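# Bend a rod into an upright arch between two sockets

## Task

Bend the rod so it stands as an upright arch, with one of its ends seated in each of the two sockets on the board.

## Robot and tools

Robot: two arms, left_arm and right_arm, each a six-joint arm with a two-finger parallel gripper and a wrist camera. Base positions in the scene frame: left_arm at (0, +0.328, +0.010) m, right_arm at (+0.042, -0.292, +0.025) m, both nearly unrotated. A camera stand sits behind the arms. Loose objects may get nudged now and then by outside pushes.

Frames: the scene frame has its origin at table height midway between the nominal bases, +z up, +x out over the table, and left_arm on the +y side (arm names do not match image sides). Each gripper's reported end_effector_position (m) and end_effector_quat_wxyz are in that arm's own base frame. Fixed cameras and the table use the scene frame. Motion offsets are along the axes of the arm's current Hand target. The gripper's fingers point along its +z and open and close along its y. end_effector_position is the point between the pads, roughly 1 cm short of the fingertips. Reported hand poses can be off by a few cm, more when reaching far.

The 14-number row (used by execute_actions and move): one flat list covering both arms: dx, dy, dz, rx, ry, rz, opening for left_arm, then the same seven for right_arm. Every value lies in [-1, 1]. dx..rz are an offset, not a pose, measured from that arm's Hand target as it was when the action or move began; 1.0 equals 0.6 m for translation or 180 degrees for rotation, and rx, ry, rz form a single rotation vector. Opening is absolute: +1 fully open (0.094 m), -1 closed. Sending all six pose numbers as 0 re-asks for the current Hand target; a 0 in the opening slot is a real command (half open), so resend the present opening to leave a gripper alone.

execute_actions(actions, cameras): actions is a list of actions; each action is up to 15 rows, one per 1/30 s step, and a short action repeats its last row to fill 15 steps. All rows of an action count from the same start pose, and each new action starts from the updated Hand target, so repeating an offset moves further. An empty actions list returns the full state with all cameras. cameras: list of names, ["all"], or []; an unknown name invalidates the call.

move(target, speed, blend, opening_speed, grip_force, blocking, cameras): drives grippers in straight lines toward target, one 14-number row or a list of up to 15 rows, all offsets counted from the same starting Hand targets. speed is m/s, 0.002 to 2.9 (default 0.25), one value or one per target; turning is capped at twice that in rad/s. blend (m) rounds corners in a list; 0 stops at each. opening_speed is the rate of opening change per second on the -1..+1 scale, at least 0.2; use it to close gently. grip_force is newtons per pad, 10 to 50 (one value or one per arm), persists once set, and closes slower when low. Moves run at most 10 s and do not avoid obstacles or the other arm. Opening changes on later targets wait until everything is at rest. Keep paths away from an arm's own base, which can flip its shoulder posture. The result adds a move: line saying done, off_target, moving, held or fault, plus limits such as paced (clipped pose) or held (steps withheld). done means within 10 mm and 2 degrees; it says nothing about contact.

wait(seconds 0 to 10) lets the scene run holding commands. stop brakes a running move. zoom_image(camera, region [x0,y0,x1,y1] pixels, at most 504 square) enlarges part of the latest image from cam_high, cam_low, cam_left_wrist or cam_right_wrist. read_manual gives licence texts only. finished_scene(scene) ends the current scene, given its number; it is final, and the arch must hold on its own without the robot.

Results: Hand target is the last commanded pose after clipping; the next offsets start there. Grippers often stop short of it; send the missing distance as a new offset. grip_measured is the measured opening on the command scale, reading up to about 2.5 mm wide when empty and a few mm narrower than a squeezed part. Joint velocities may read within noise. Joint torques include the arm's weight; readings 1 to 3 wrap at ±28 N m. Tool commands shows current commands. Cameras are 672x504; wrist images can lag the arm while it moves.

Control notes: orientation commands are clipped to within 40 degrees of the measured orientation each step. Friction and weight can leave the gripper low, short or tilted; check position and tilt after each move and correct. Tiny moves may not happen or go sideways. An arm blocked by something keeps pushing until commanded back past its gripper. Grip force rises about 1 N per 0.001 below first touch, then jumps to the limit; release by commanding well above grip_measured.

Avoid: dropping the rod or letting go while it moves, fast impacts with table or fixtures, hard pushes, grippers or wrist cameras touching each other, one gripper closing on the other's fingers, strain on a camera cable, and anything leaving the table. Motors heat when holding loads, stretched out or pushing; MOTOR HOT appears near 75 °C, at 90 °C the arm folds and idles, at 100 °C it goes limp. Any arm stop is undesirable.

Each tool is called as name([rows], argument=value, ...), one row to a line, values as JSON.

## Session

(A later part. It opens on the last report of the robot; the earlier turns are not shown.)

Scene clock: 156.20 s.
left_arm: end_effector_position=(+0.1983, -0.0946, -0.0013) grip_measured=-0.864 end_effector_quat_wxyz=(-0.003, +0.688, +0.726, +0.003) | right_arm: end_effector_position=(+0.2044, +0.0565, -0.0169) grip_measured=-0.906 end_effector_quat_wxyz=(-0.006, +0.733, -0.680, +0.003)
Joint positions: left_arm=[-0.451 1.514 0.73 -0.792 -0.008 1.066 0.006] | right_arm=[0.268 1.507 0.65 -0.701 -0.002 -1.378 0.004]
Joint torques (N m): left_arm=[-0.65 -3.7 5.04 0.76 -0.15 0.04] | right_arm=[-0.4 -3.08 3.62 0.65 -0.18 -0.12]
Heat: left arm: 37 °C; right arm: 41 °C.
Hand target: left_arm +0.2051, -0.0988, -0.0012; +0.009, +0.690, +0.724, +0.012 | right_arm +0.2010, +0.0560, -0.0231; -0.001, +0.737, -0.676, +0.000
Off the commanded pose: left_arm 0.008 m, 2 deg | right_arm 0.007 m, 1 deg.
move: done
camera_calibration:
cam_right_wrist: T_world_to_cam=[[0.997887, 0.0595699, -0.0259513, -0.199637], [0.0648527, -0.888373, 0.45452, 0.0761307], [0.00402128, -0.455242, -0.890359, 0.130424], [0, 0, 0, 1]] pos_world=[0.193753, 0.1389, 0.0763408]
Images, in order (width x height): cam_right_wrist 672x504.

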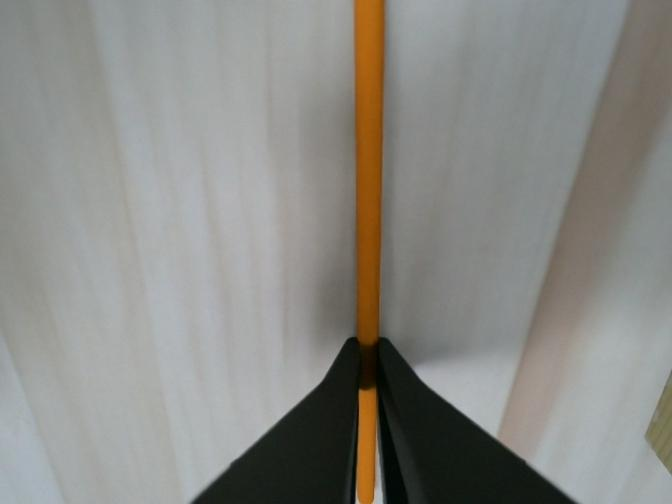

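move(target=[0, 0, -0.2, 0, 0, 0, -1.0, 0, 0, -0.2, 0, 0, 0, -1.0], speed=0.08, cameras=["all"])

Scene clock: 160.17 s.
left_arm: end_effector_position=(+0.1977, -0.0959, +0.1059) grip_measured=-0.864 end_effector_quat_wxyz=(-0.011, +0.691, +0.723, +0.006) | right_arm: end_effector_position=(+0.1963, +0.0540, +0.0861) grip_measured=-0.907 end_effector_quat_wxyz=(+0.014, +0.731, -0.682, -0.008)
Joint positions: left_arm=[-0.467 1.389 1.072 -1.271 -0.019 1.059 0.006] | right_arm=[0.269 1.349 0.961 -1.215 0.001 -1.37 0.004]
Joint torques (N m): left_arm=[-0.7 -5.59 8.05 0.33 -0.06 0.03] | right_arm=[-0.46 -5.72 8.17 0.17 -0.21 -0.12]
Heat: left arm: 37 °C; right arm: 41 °C.
Hand target: left_arm +0.2015, -0.0992, +0.1188; +0.009, +0.690, +0.724, +0.012 | right_arm +0.2008, +0.0558, +0.0969; -0.001, +0.737, -0.676, +0.000
Off the commanded pose: left_arm 0.014 m, 2 deg | right_arm 0.012 m, 2 deg.
move: off_target (left_arm, right_arm)
camera_calibration:
cam_left_wrist: T_world_to_cam=[[-0.998552, -0.0324432, -0.042912, 0.208043], [-0.0485721, 0.886619, 0.459943, 0.081136], [0.0231246, 0.461361, -0.886911, 0.252217], [0, 0, 0, 1]] pos_world=[0.20585, -0.18155, 0.195304]
cam_right_wrist: T_world_to_cam=[[0.996243, 0.0527015, -0.068724, -0.184274], [0.0787112, -0.88198, 0.464668, 0.0237277], [-0.0361245, -0.468332, -0.882814, 0.229046], [0, 0, 0, 1]] pos_world=[0.189989, 0.137908, 0.178515]

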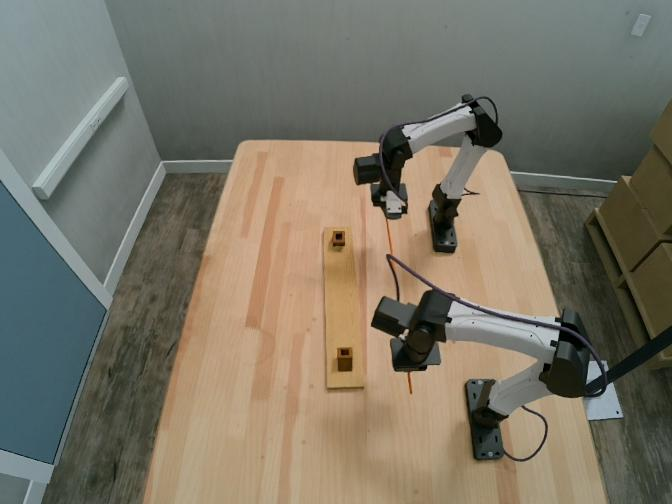

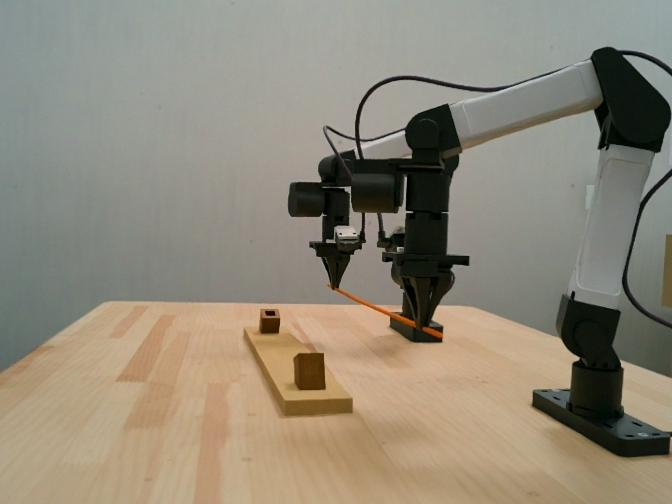

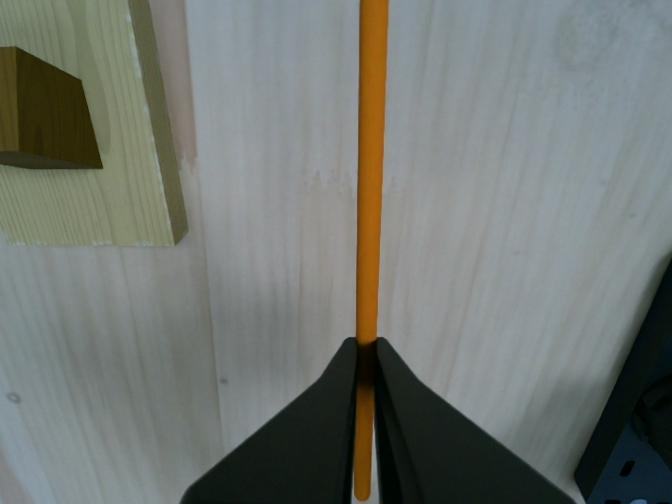

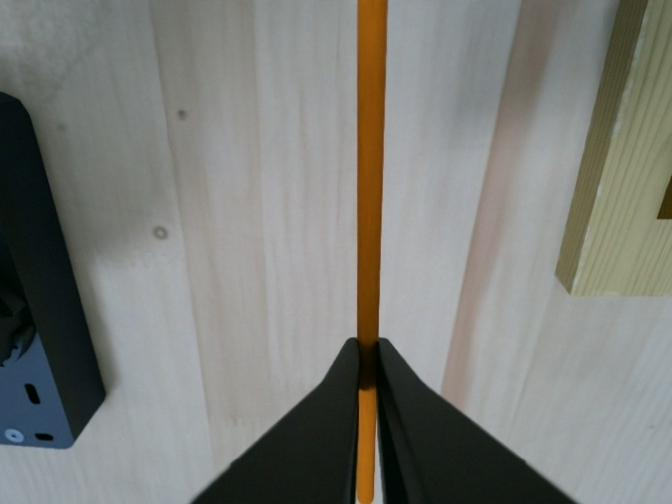

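zoom_image(camera="cam_left_wrist", region=[0, 0, 200, 260])

zoom_image(camera="cam_high", region=[310, 215, 380, 265])

zoom_image(camera="cam_high", region=[310, 335, 380, 400])

Scaled by 1.938 from the camera's 672x504 image, which has a finer 960x720 frame.

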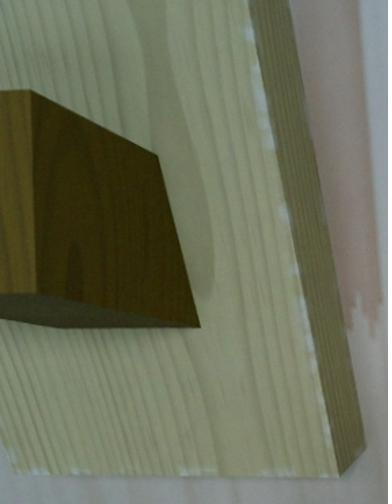

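Scaled by 7.200 from the camera's 672x504 image, which has a finer 960x720 frame.

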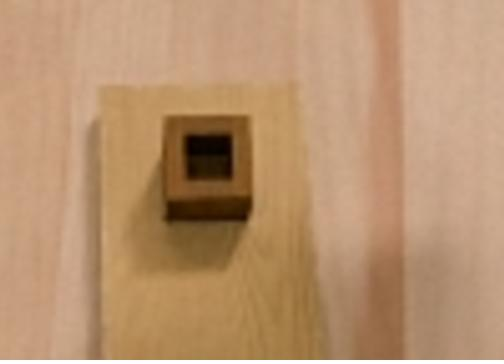

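Scaled by 7.200 from the camera's 672x504 image, which has a finer 960x720 frame.

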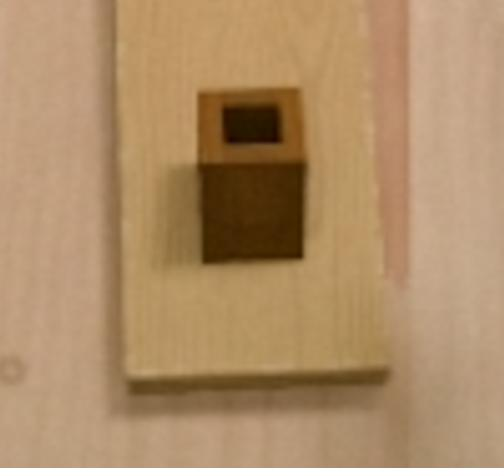

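move(target=[-0.0272, 0.2593, -0.1445, -0.4905, 0.0019, -0.0038, -1.0, 0.0392, -0.2465, -0.1632, 0.4995, 0, -0.0006, -1.0], speed=0.2, cameras=["all"])

Scene clock: 183.13 s.
left_arm: end_effector_position=(+0.3528, -0.1105, +0.1974) grip_measured=-0.864 end_effector_quat_wxyz=(+0.467, +0.504, +0.520, +0.507) | right_arm: end_effector_position=(+0.3508, +0.0478, +0.1912) grip_measured=-0.907 end_effector_quat_wxyz=(+0.515, -0.528, +0.485, -0.470)
Joint positions: left_arm=[-0.591 1.277 0.371 0.845 -0.646 1.56 0.006] | right_arm=[0.18 1.126 0.231 0.867 0.091 -1.565 0.004]
Joint torques (N m): left_arm=[0.47 -2.73 5.86 2.62 -0.01 0.17] | right_arm=[-1.22 -1.8 5.39 3.04 -0.32 0]
Heat: left arm: 39 °C; right arm: 42 °C.
Hand target: left_arm +0.3550, -0.1084, +0.2101; +0.485, +0.484, +0.515, +0.514 | right_arm +0.3500, +0.0451, +0.1950; +0.522, -0.522, +0.477, -0.477
Off the commanded pose: left_arm 0.013 m, 3 deg | right_arm 0.005 m, 2 deg.
move: off_target (left_arm)
camera_calibration:
cam_left_wrist: T_world_to_cam=[[-0.00225887, 0.0379543, -0.999277, 0.211454], [-0.486553, 0.872979, 0.0342572, 0.296555], [0.873648, 0.486279, 0.0164949, -0.139072], [0, 0, 0, 1]] pos_world=[0.266267, -0.199284, 0.203435]
cam_right_wrist: T_world_to_cam=[[0.0678875, -0.012715, 0.997612, -0.205696], [-0.37767, -0.925836, 0.0139002, 0.205612], [0.923448, -0.377712, -0.0676547, -0.172249], [0, 0, 0, 1]] pos_world=[0.250681, 0.122687, 0.190693]

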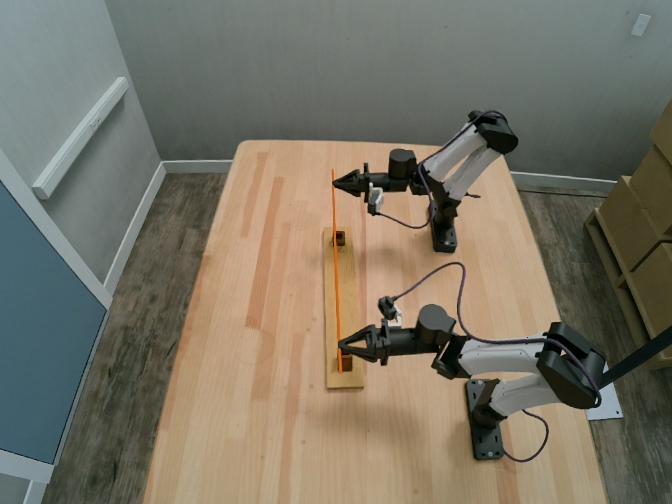

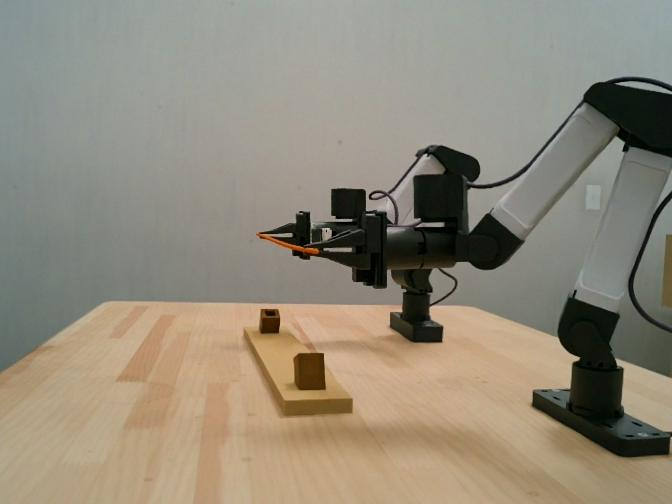

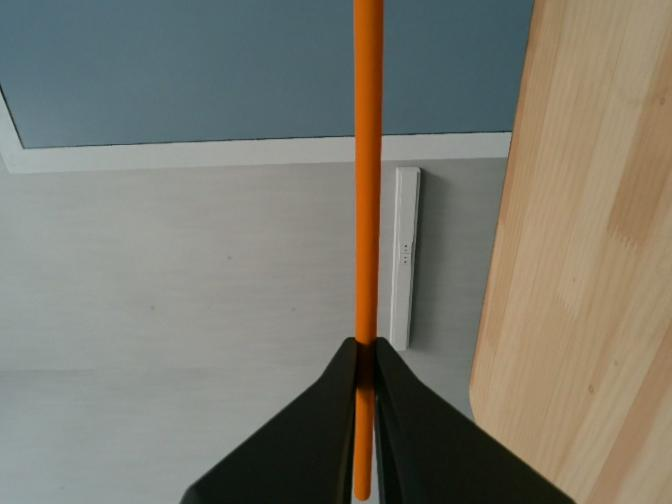

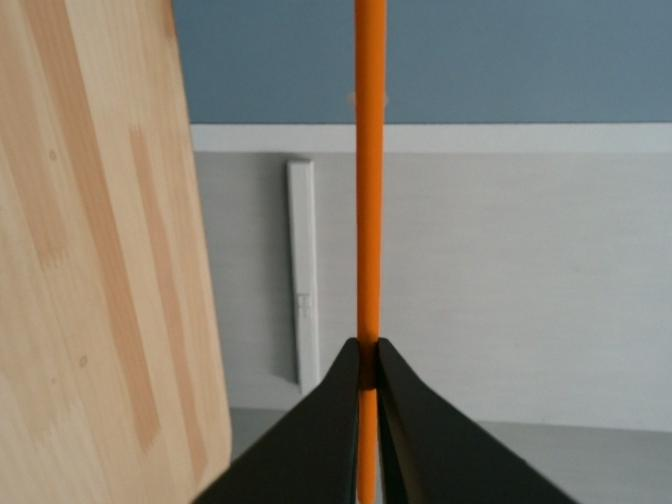

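move(target=[-0.0032, 0.0107, -0.0015, 0.0411, -0.0267, -0.1195, -1.0, -0.0132, 0.0003, 0, -0.0175, -0.0113, 0.1216, -1.0], speed=0.1, cameras=["all"])

Scene clock: 198.20 s.
left_arm: end_effector_position=(+0.3504, -0.1103, +0.1953) grip_measured=-0.864 end_effector_quat_wxyz=(+0.537, +0.455, +0.606, +0.370) | right_arm: end_effector_position=(+0.3477, +0.0546, +0.1868) grip_measured=-0.907 end_effector_quat_wxyz=(+0.586, -0.458, +0.564, -0.360)
Joint positions: left_arm=[-0.525 1.149 0.41 0.57 -0.479 1.169 0.006] | right_arm=[0.18 1.102 0.231 0.816 0.05 -1.231 0.004]
Joint torques (N m): left_arm=[0.51 -4.46 9.21 2 0.03 -0.23] | right_arm=[-1.16 -4.01 8.12 2.18 -0.33 0.59]
Motor temperatures (°C): left_arm=[22 28 39 40 22 23 24] | right_arm=[25 28 41 37 25 23 24]
Heat: left arm: 40 °C; right arm: 41 °C.
Hand target: left_arm +0.3542, -0.1104, +0.2165; +0.562, +0.431, +0.608, +0.360 | right_arm +0.3493, +0.0530, +0.1948; +0.597, -0.444, +0.571, -0.347
Off the commanded pose: left_arm 0.021 m, 4 deg | right_arm 0.008 m, 3 deg.
move: off_target (left_arm, right_arm)
camera_calibration:
cam_left_wrist: T_world_to_cam=[[-0.105693, -0.302318, -0.947329, 0.197963], [-0.442698, 0.867356, -0.227405, 0.330375], [0.89042, 0.395345, -0.225509, -0.105692], [0, 0, 0, 1]] pos_world=[0.261289, -0.18492, 0.238831]
cam_right_wrist: T_world_to_cam=[[0.133321, -0.33095, 0.934183, -0.194601], [-0.360559, -0.894202, -0.265329, 0.25525], [0.923159, -0.301454, -0.238543, -0.139244], [0, 0, 0, 1]] pos_world=[0.246522, 0.121867, 0.216302]

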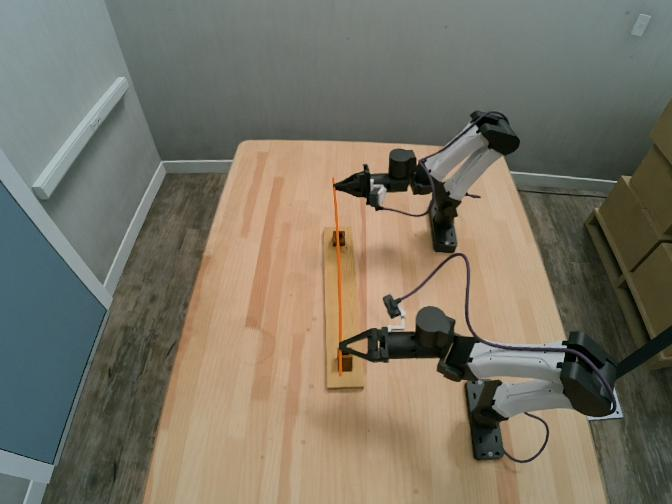

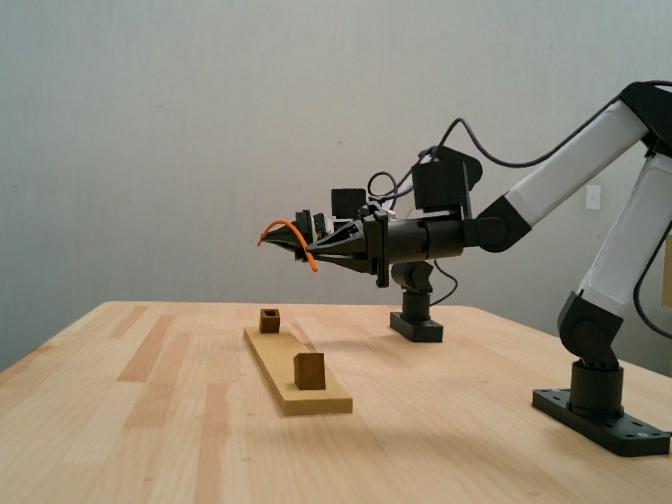

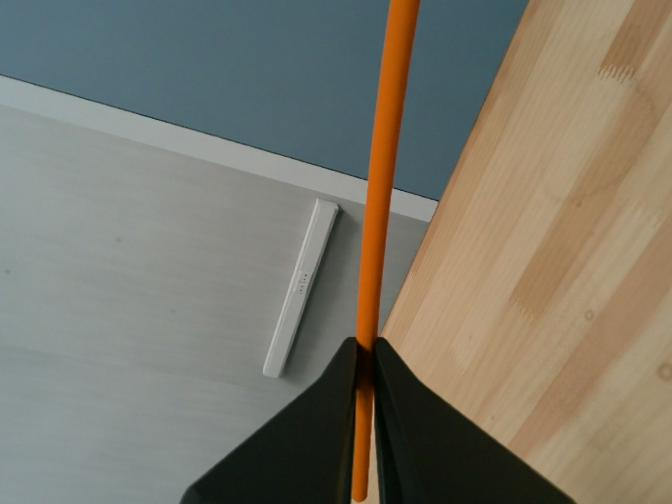

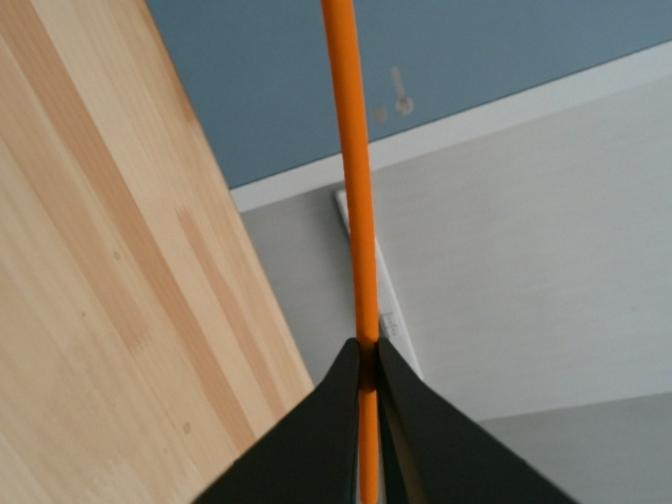

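move(target=[-0.0362, -0.0042, -0.0028, 0.0411, -0.0267, -0.1195, -1.0, -0.0309, 0.0125, 0.0011, -0.0175, -0.0113, 0.1216, -1.0], speed=0.1, cameras=["cam_low", "cam_left_wrist", "cam_right_wrist"])

Scene clock: 205.83 s.
left_arm: end_effector_position=(+0.3497, -0.1254, +0.1962) grip_measured=-0.864 end_effector_quat_wxyz=(+0.583, +0.385, +0.681, +0.218) | right_arm: end_effector_position=(+0.3448, +0.0639, +0.1788) grip_measured=-0.907 end_effector_quat_wxyz=(+0.630, -0.363, +0.646, -0.233)
Joint positions: left_arm=[-0.497 1.11 0.476 0.394 -0.332 0.793 0.006] | right_arm=[0.208 1.085 0.239 0.747 0.05 -0.861 0.004]
Joint torques (N m): left_arm=[0.38 -4.46 9.68 2.11 0.15 -0.38] | right_arm=[0.28 -3.99 9.46 2.2 -0.39 0.75]
Heat: left arm: 40 °C; right arm: 42 °C.
Hand target: left_arm +0.3522, -0.1314, +0.2224; +0.615, +0.360, +0.675, +0.191 | right_arm +0.3473, +0.0729, +0.1948; +0.649, -0.350, +0.644, -0.204
Off the commanded pose: left_arm 0.027 m, 6 deg | right_arm 0.019 m, 4 deg.
move: off_target (left_arm, right_arm)
camera_calibration:
cam_left_wrist: T_world_to_cam=[[-0.22395, -0.605265, -0.763872, 0.161575], [-0.445665, 0.760632, -0.472039, 0.378977], [0.866735, 0.234718, -0.440089, -0.0686504], [0, 0, 0, 1]] pos_world=[0.264583, -0.174353, 0.272102]
cam_right_wrist: T_world_to_cam=[[0.214322, -0.63344, 0.743518, -0.158196], [-0.399804, -0.75141, -0.524919, 0.311267], [0.891192, -0.18476, -0.414296, -0.100794], [0, 0, 0, 1]] pos_world=[0.248178, 0.115059, 0.239253]
Images, in order (width x height): cam_low 672x504, cam_left_wrist 672x504, cam_right_wrist 672x504.

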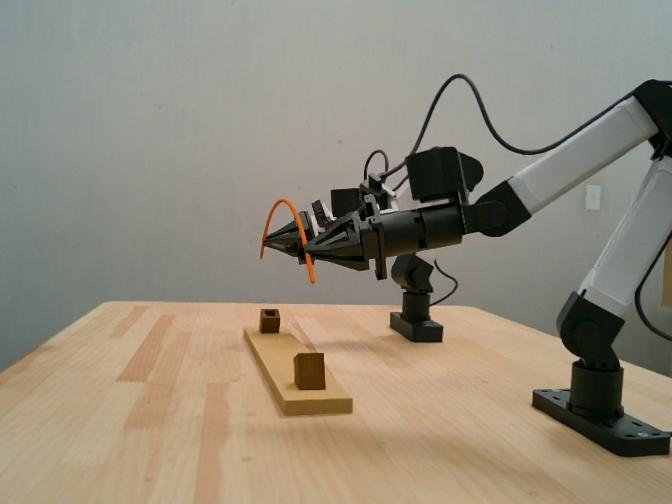

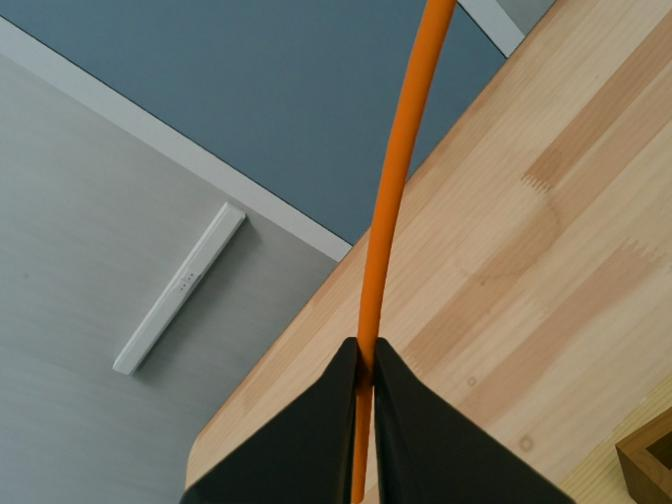

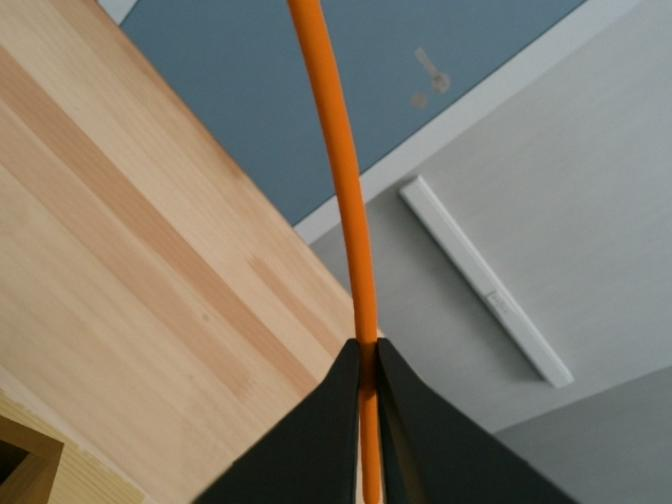

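move(target=[-0.0353, -0.0228, 0.0012, 0.0420, -0.0275, -0.1230, -1.0, -0.0435, 0.0230, 0.0048, -0.0180, -0.0115, 0.1250, -1.0], speed=0.1, cameras=["all"])

Scene clock: 213.37 s.
left_arm: end_effector_position=(+0.3472, -0.1452, +0.2011) grip_measured=-0.864 end_effector_quat_wxyz=(+0.617, +0.290, +0.730, +0.051) | right_arm: end_effector_position=(+0.3428, +0.0936, +0.1866) grip_measured=-0.907 end_effector_quat_wxyz=(+0.665, -0.261, +0.695, -0.081)
Joint positions: left_arm=[-0.477 1.104 0.499 0.366 -0.177 0.417 0.006] | right_arm=[0.292 1.079 0.277 0.7 0.053 -0.475 0.004]
Joint torques (N m): left_arm=[0.09 -3.69 9.85 2.26 0.34 -0.44] | right_arm=[0.7 -3.54 9.77 2.28 -0.18 0.86]
Heat: left arm: 40 °C; right arm: 43 °C.
Hand target: left_arm +0.3492, -0.1559, +0.2274; +0.644, +0.271, +0.716, +0.009 | right_arm +0.3453, +0.1014, +0.2028; +0.678, -0.239, +0.693, -0.049
Off the commanded pose: left_arm 0.028 m, 6 deg | right_arm 0.018 m, 5 deg.
move: off_target (left_arm, right_arm)
camera_calibration:
cam_left_wrist: T_world_to_cam=[[-0.315239, -0.833942, -0.452952, 0.0886194], [-0.47476, 0.551851, -0.685611, 0.41797], [0.821722, -0.00108804, -0.569887, -0.0522295], [0, 0, 0, 1]] pos_world=[0.26929, -0.156811, 0.29694]
cam_right_wrist: T_world_to_cam=[[0.292727, -0.848314, 0.441219, -0.0951218], [-0.423036, -0.528712, -0.73587, 0.363403], [0.857527, 0.0287571, -0.513635, -0.0801858], [0, 0, 0, 1]] pos_world=[0.250339, 0.113748, 0.268201]

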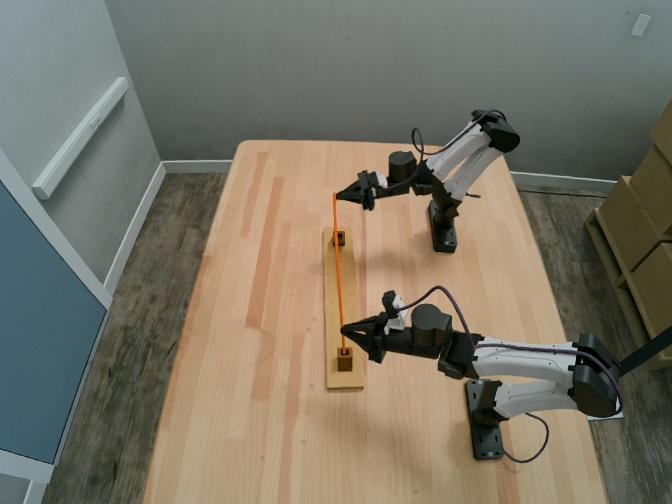

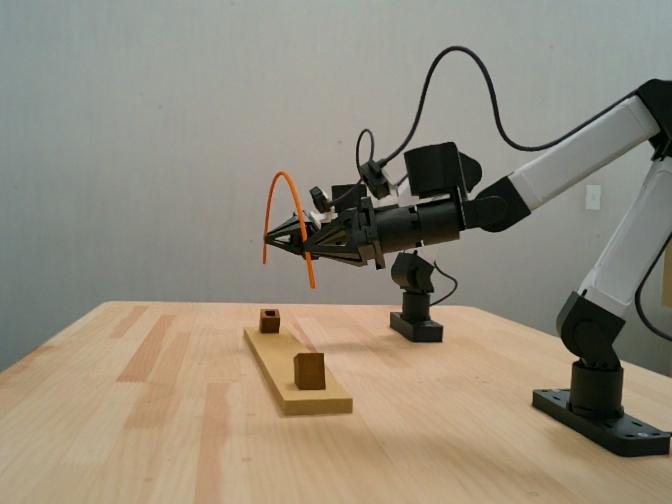

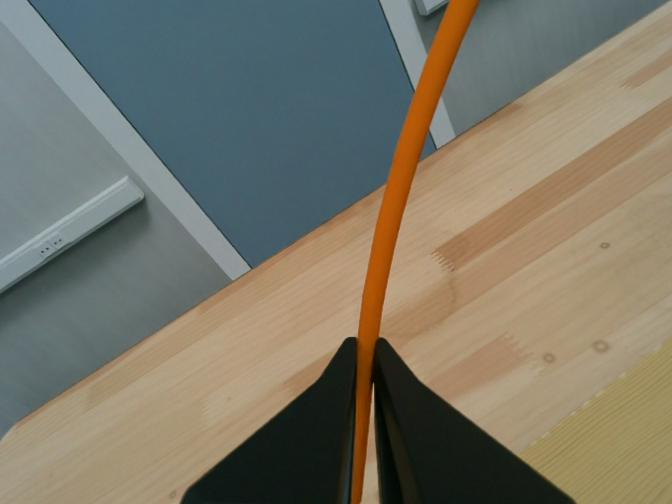

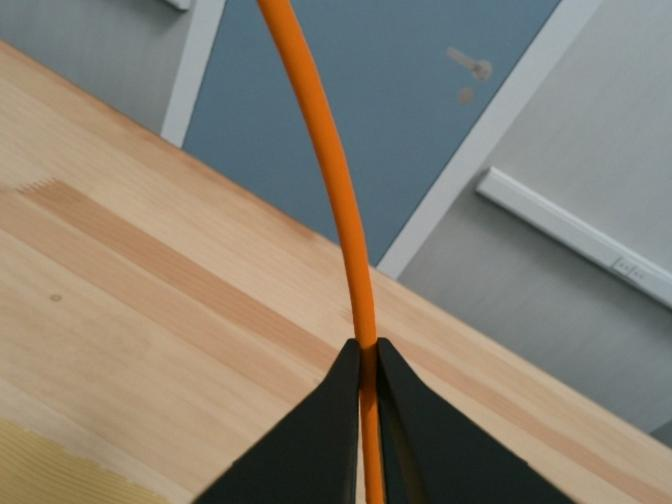

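zoom_image(camera="cam_high", region=[310, 300, 400, 400])

zoom_image(camera="cam_high", region=[310, 170, 400, 260])

zoom_image(camera="cam_low", region=[220, 160, 380, 420])

Scaled by 5.040 from the camera's 672x504 image, which has a finer 960x720 frame.

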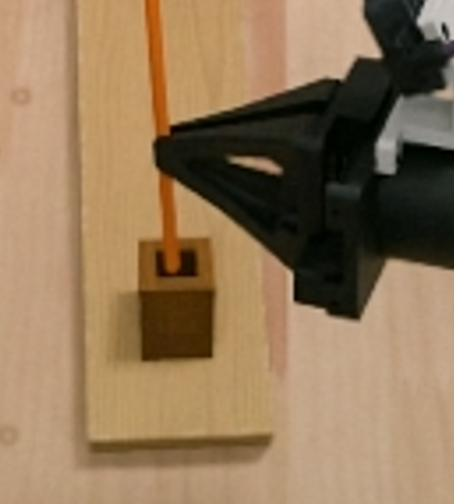

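Scaled by 5.600 from the camera's 672x504 image, which has a finer 960x720 frame.

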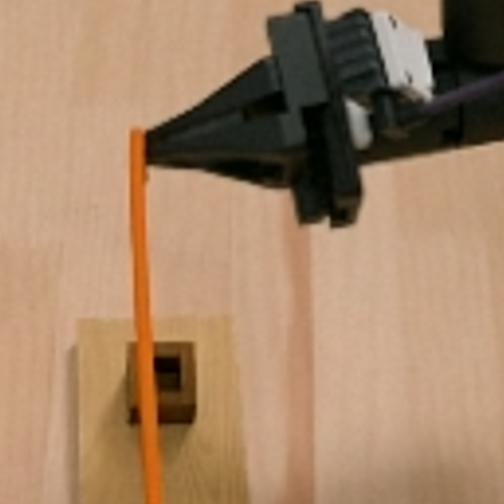

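Scaled by 1.938 from the camera's 672x504 image, which has a finer 960x720 frame.

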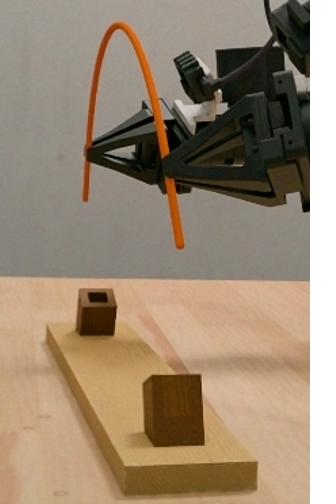

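move(target=[0.0528, -0.0692, 0.0200, 0.0068, -0.0257, -0.0239, -1.0, 0.0540, 0.0705, 0.0067, -0.0031, -0.0111, 0.0238, -1.0], speed=0.08, cameras=["all"])

Scene clock: 233.00 s.
left_arm: end_effector_position=(+0.3449, -0.1621, +0.1550) grip_measured=-0.864 end_effector_quat_wxyz=(+0.629, +0.262, +0.732, +0.014) | right_arm: end_effector_position=(+0.3434, +0.1106, +0.1440) grip_measured=-0.907 end_effector_quat_wxyz=(+0.665, -0.225, +0.710, -0.060)
Joint positions: left_arm=[-0.534 1.285 0.359 0.711 -0.209 0.321 0.006] | right_arm=[0.398 1.349 0.194 1.043 0.18 -0.376 0.004]
Joint torques (N m): left_arm=[-1.99 -2.92 6.58 3.06 0.32 -0.26] | right_arm=[1.62 -2.67 4.83 3.33 -0.53 0.67]
Heat: left arm: 41 °C; right arm: 45 °C.
Hand target: left_arm +0.3439, -0.1827, +0.1812; +0.669, +0.251, +0.699, -0.033 | right_arm +0.3391, +0.1268, +0.1562; +0.690, -0.217, +0.690, -0.016
Off the commanded pose: left_arm 0.033 m, 8 deg | right_arm 0.021 m, 6 deg.
move: off_target (left_arm, right_arm)
camera_calibration:
cam_left_wrist: T_world_to_cam=[[-0.320113, -0.871973, -0.370394, 0.0357025], [-0.475235, 0.486015, -0.733445, 0.391589], [0.819561, -0.0587614, -0.569972, -0.0852514], [0, 0, 0, 1]] pos_world=[0.267394, -0.164196, 0.251842]
cam_right_wrist: T_world_to_cam=[[0.276185, -0.889142, 0.364895, -0.0407875], [-0.45801, -0.45554, -0.763355, 0.349123], [0.844955, 0.0437018, -0.533049, -0.0975928], [0, 0, 0, 1]] pos_world=[0.253628, 0.127039, 0.229366]

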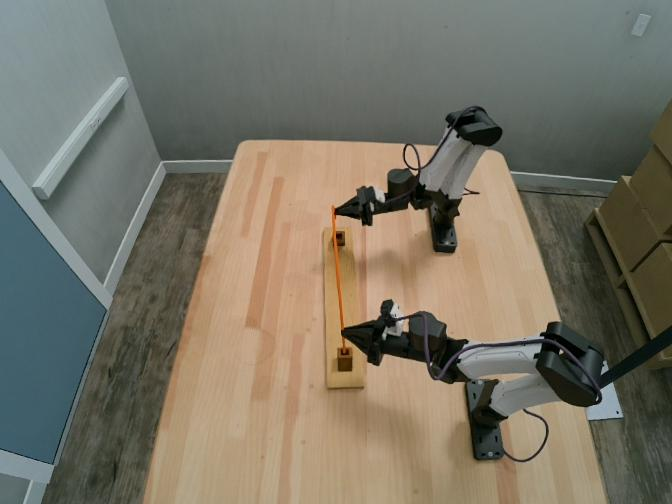

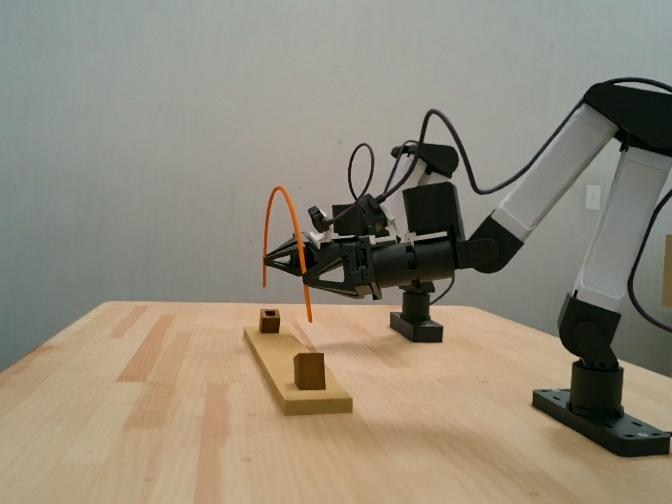

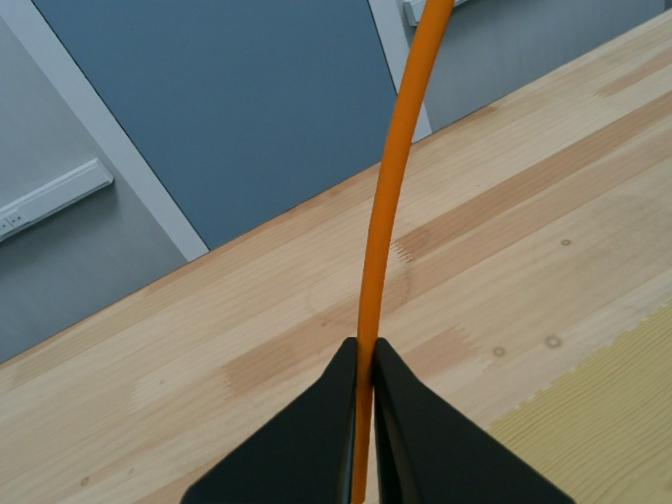

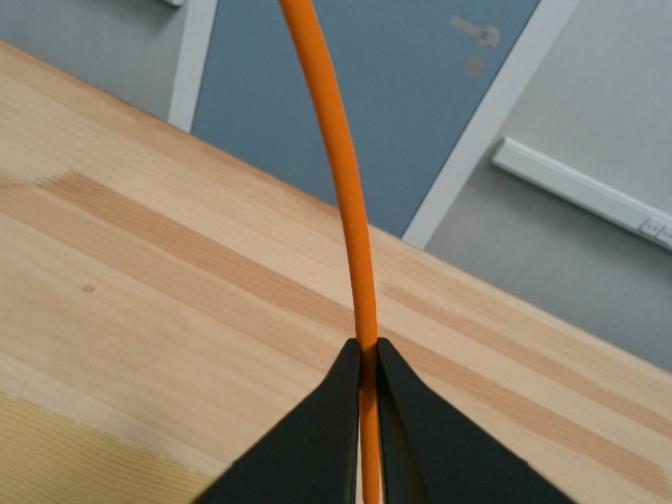

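zoom_image(camera="cam_high", region=[315, 310, 385, 400])

zoom_image(camera="cam_high", region=[310, 190, 380, 260])

zoom_image(camera="cam_low", region=[235, 240, 335, 400])

Scaled by 5.600 from the camera's 672x504 image, which has a finer 960x720 frame.

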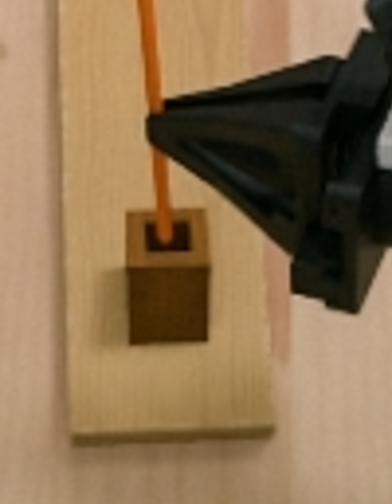

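Scaled by 7.200 from the camera's 672x504 image, which has a finer 960x720 frame.

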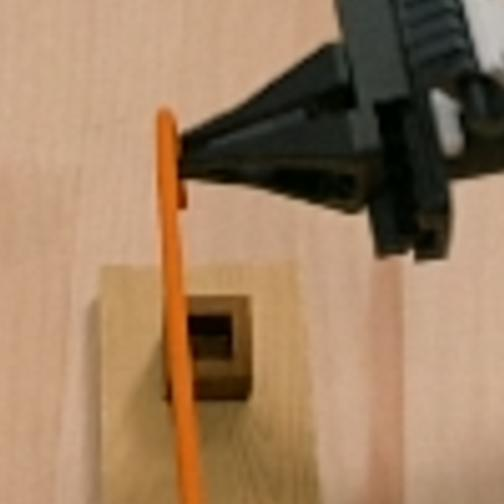

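Scaled by 3.150 from the camera's 672x504 image, which has a finer 960x720 frame.

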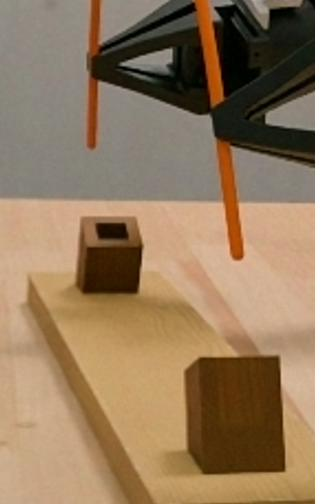

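move(target=[0.0407, -0.0765, 0.0238, -0.0039, -0.0111, 0.0049, -1.0, 0.0493, 0.0870, -0.0102, 0.0040, -0.0112, -0.0034, -1.0], speed=0.06, cameras=["all"])

zoom_image(camera="cam_high", region=[315, 310, 385, 400])

zoom_image(camera="cam_high", region=[310, 190, 380, 260])

zoom_image(camera="cam_low", region=[235, 260, 335, 420])

Scene clock: 251.73 s.
left_arm: end_effector_position=(+0.3467, -0.1830, +0.1173) grip_measured=-0.864 end_effector_quat_wxyz=(+0.643, +0.233, +0.729, +0.043) | right_arm: end_effector_position=(+0.3206, +0.1279, +0.0657) grip_measured=-0.907 end_effector_quat_wxyz=(+0.599, -0.229, +0.762, -0.096)
Joint positions: left_arm=[-0.666 1.6 0.325 1.087 -0.416 0.299 0.006] | right_arm=[0.601 1.674 0.14 1.235 0.45 -0.318 0.004]
Joint torques (N m): left_arm=[-3.48 -4.1 5.57 3.05 0.84 0.04] | right_arm=[2.69 -1.59 2.45 5.53 -0.97 0.17]
Motor temperatures (°C): left_arm=[22 27 40 50 23 23 24] | right_arm=[26 28 44 44 25 23 24]
Heat: left arm: 50 °C; right arm: 44 °C.
Hand target: left_arm +0.3394, -0.2207, +0.1432; +0.683, +0.252, +0.685, -0.028 | right_arm +0.3201, +0.1629, +0.1117; +0.703, -0.217, +0.677, -0.020
Off the commanded pose: left_arm 0.046 m, 11 deg | right_arm 0.058 m, 18 deg.
move: off_target (left_arm, right_arm)
camera_calibration:
cam_left_wrist: T_world_to_cam=[[-0.238738, -0.893593, -0.380126, -0.0270261], [-0.480507, 0.44887, -0.753411, 0.372221], [0.84387, 0.00278516, -0.53654, -0.110488], [0, 0, 0, 1]] pos_world=[0.26564, -0.190921, 0.210881]
cam_right_wrist: T_world_to_cam=[[0.266689, -0.878494, 0.396391, 0.00896332], [-0.596227, -0.473522, -0.648298, 0.325798], [0.757226, -0.063445, -0.650064, -0.0712971], [0, 0, 0, 1]] pos_world=[0.245847, 0.157623, 0.161313]

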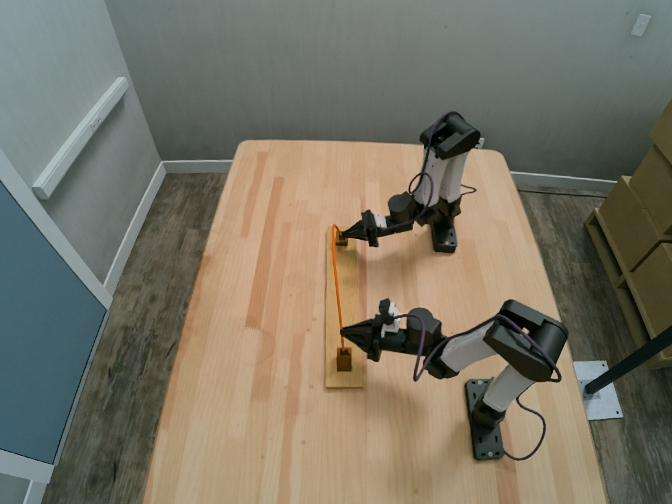

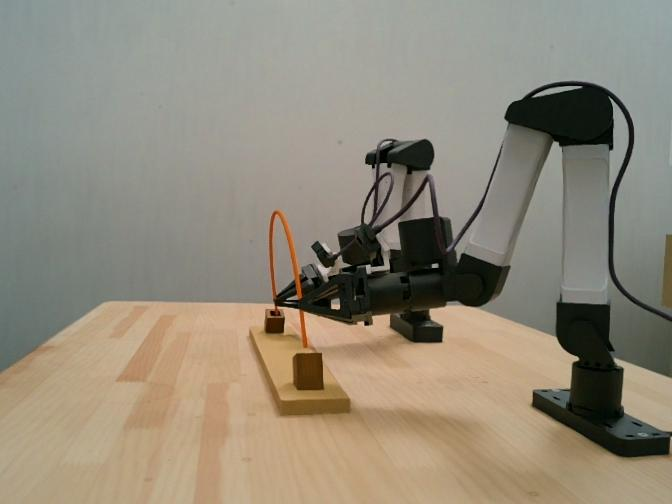

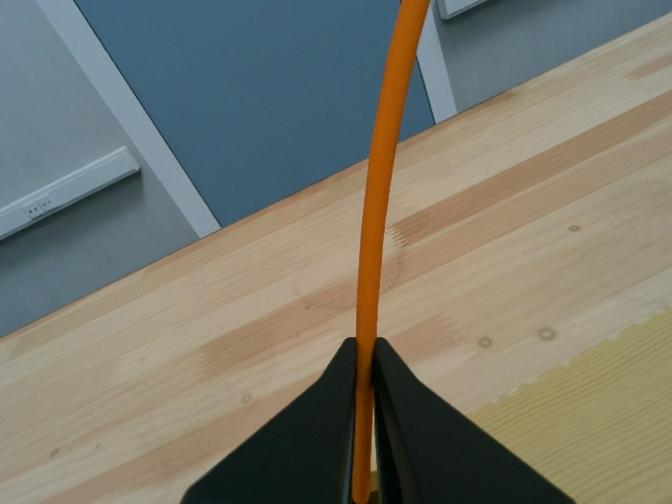

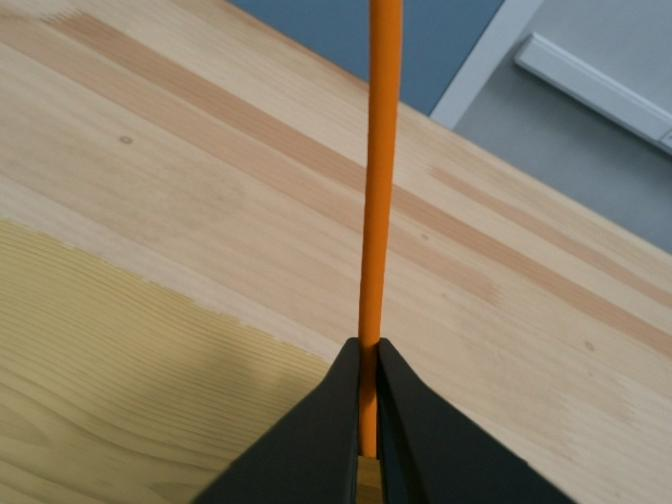

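Scaled by 5.600 from the camera's 672x504 image, which has a finer 960x720 frame.

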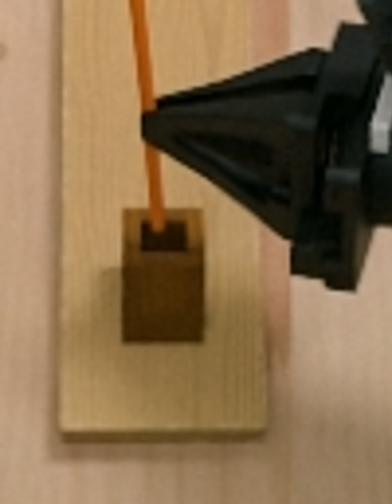

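Scaled by 7.200 from the camera's 672x504 image, which has a finer 960x720 frame.

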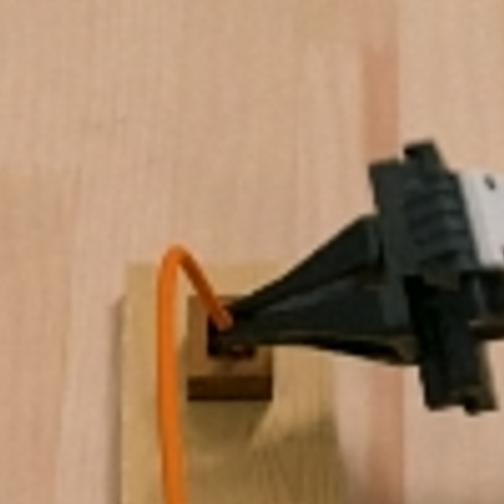

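Scaled by 3.150 from the camera's 672x504 image, which has a finer 960x720 frame.

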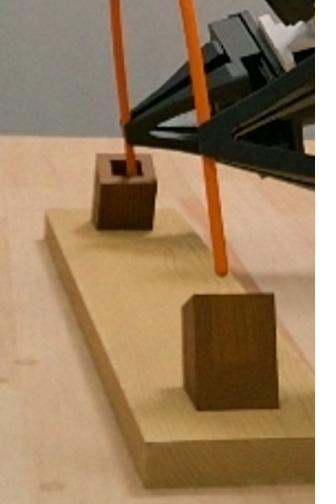

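execute_actions(actions=[])

Scene clock: 264.93 s.
left_arm: end_effector_position=(+0.3467, -0.1830, +0.1173) grip_measured=-0.864 end_effector_quat_wxyz=(+0.643, +0.233, +0.729, +0.043) | right_arm: end_effector_position=(+0.3206, +0.1279, +0.0657) grip_measured=-0.907 end_effector_quat_wxyz=(+0.599, -0.229, +0.762, -0.096)
Joint positions: left_arm=[-0.666 1.6 0.325 1.087 -0.416 0.299 0.006] | right_arm=[0.601 1.674 0.14 1.235 0.45 -0.318 0.004]
Joint velocities: within noise
Joint torques (N m): left_arm=[-3.48 -4.08 5.57 3.05 0.84 0.04] | right_arm=[2.69 -1.59 2.47 5.52 -0.97 0.17]
Motor temperatures (°C): left_arm=[22 27 39 51 23 23 24] | right_arm=[26 27 42 54 26 23 24]
Heat: left arm: 51 °C; right arm: 54 °C.
Hand target: left_arm +0.3394, -0.2207, +0.1432; +0.683, +0.252, +0.685, -0.028 | right_arm +0.3201, +0.1629, +0.1117; +0.703, -0.217, +0.677, -0.020
Tool commands: left_gripper/opening=-1.0 right_gripper/opening=-1.0
Off the commanded pose: left_arm 0.046 m, 11 deg | right_arm 0.058 m, 18 deg.
camera_calibration:
cam_left_wrist: T_world_to_cam=[[-0.238738, -0.893593, -0.380126, -0.0270261], [-0.480507, 0.44887, -0.753411, 0.372221], [0.84387, 0.00278516, -0.53654, -0.110488], [0, 0, 0, 1]] pos_world=[0.26564, -0.190921, 0.210881]
cam_right_wrist: T_world_to_cam=[[0.266689, -0.878494, 0.396391, 0.00896332], [-0.596227, -0.473522, -0.648298, 0.325798], [0.757226, -0.063445, -0.650064, -0.0712971], [0, 0, 0, 1]] pos_world=[0.245847, 0.157623, 0.161313]

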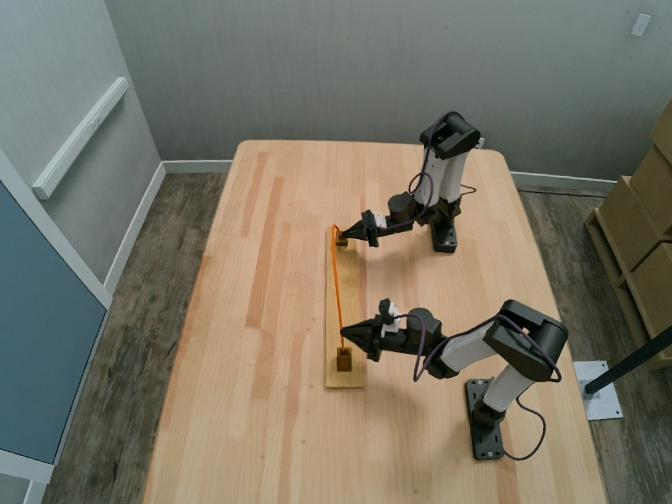

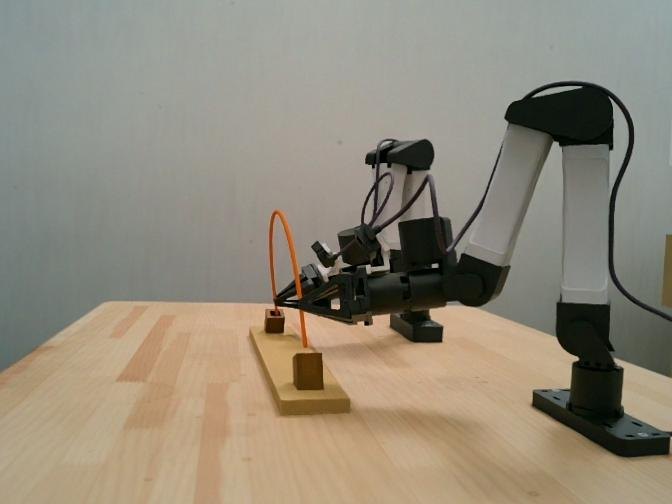

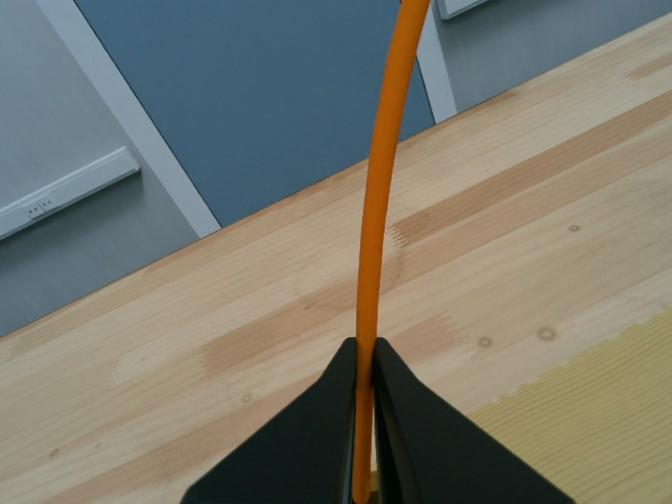

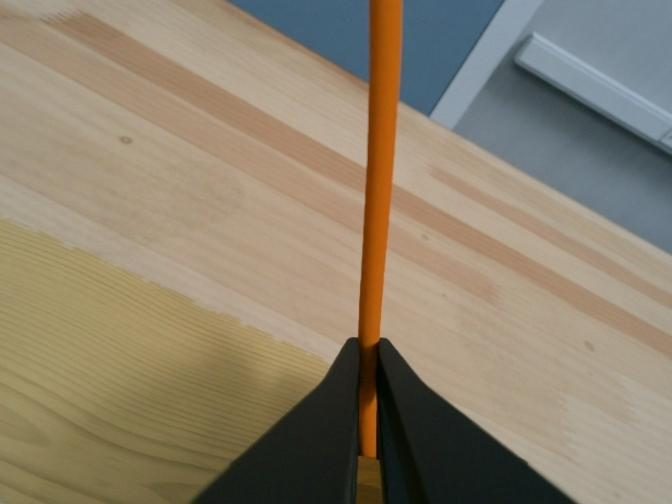

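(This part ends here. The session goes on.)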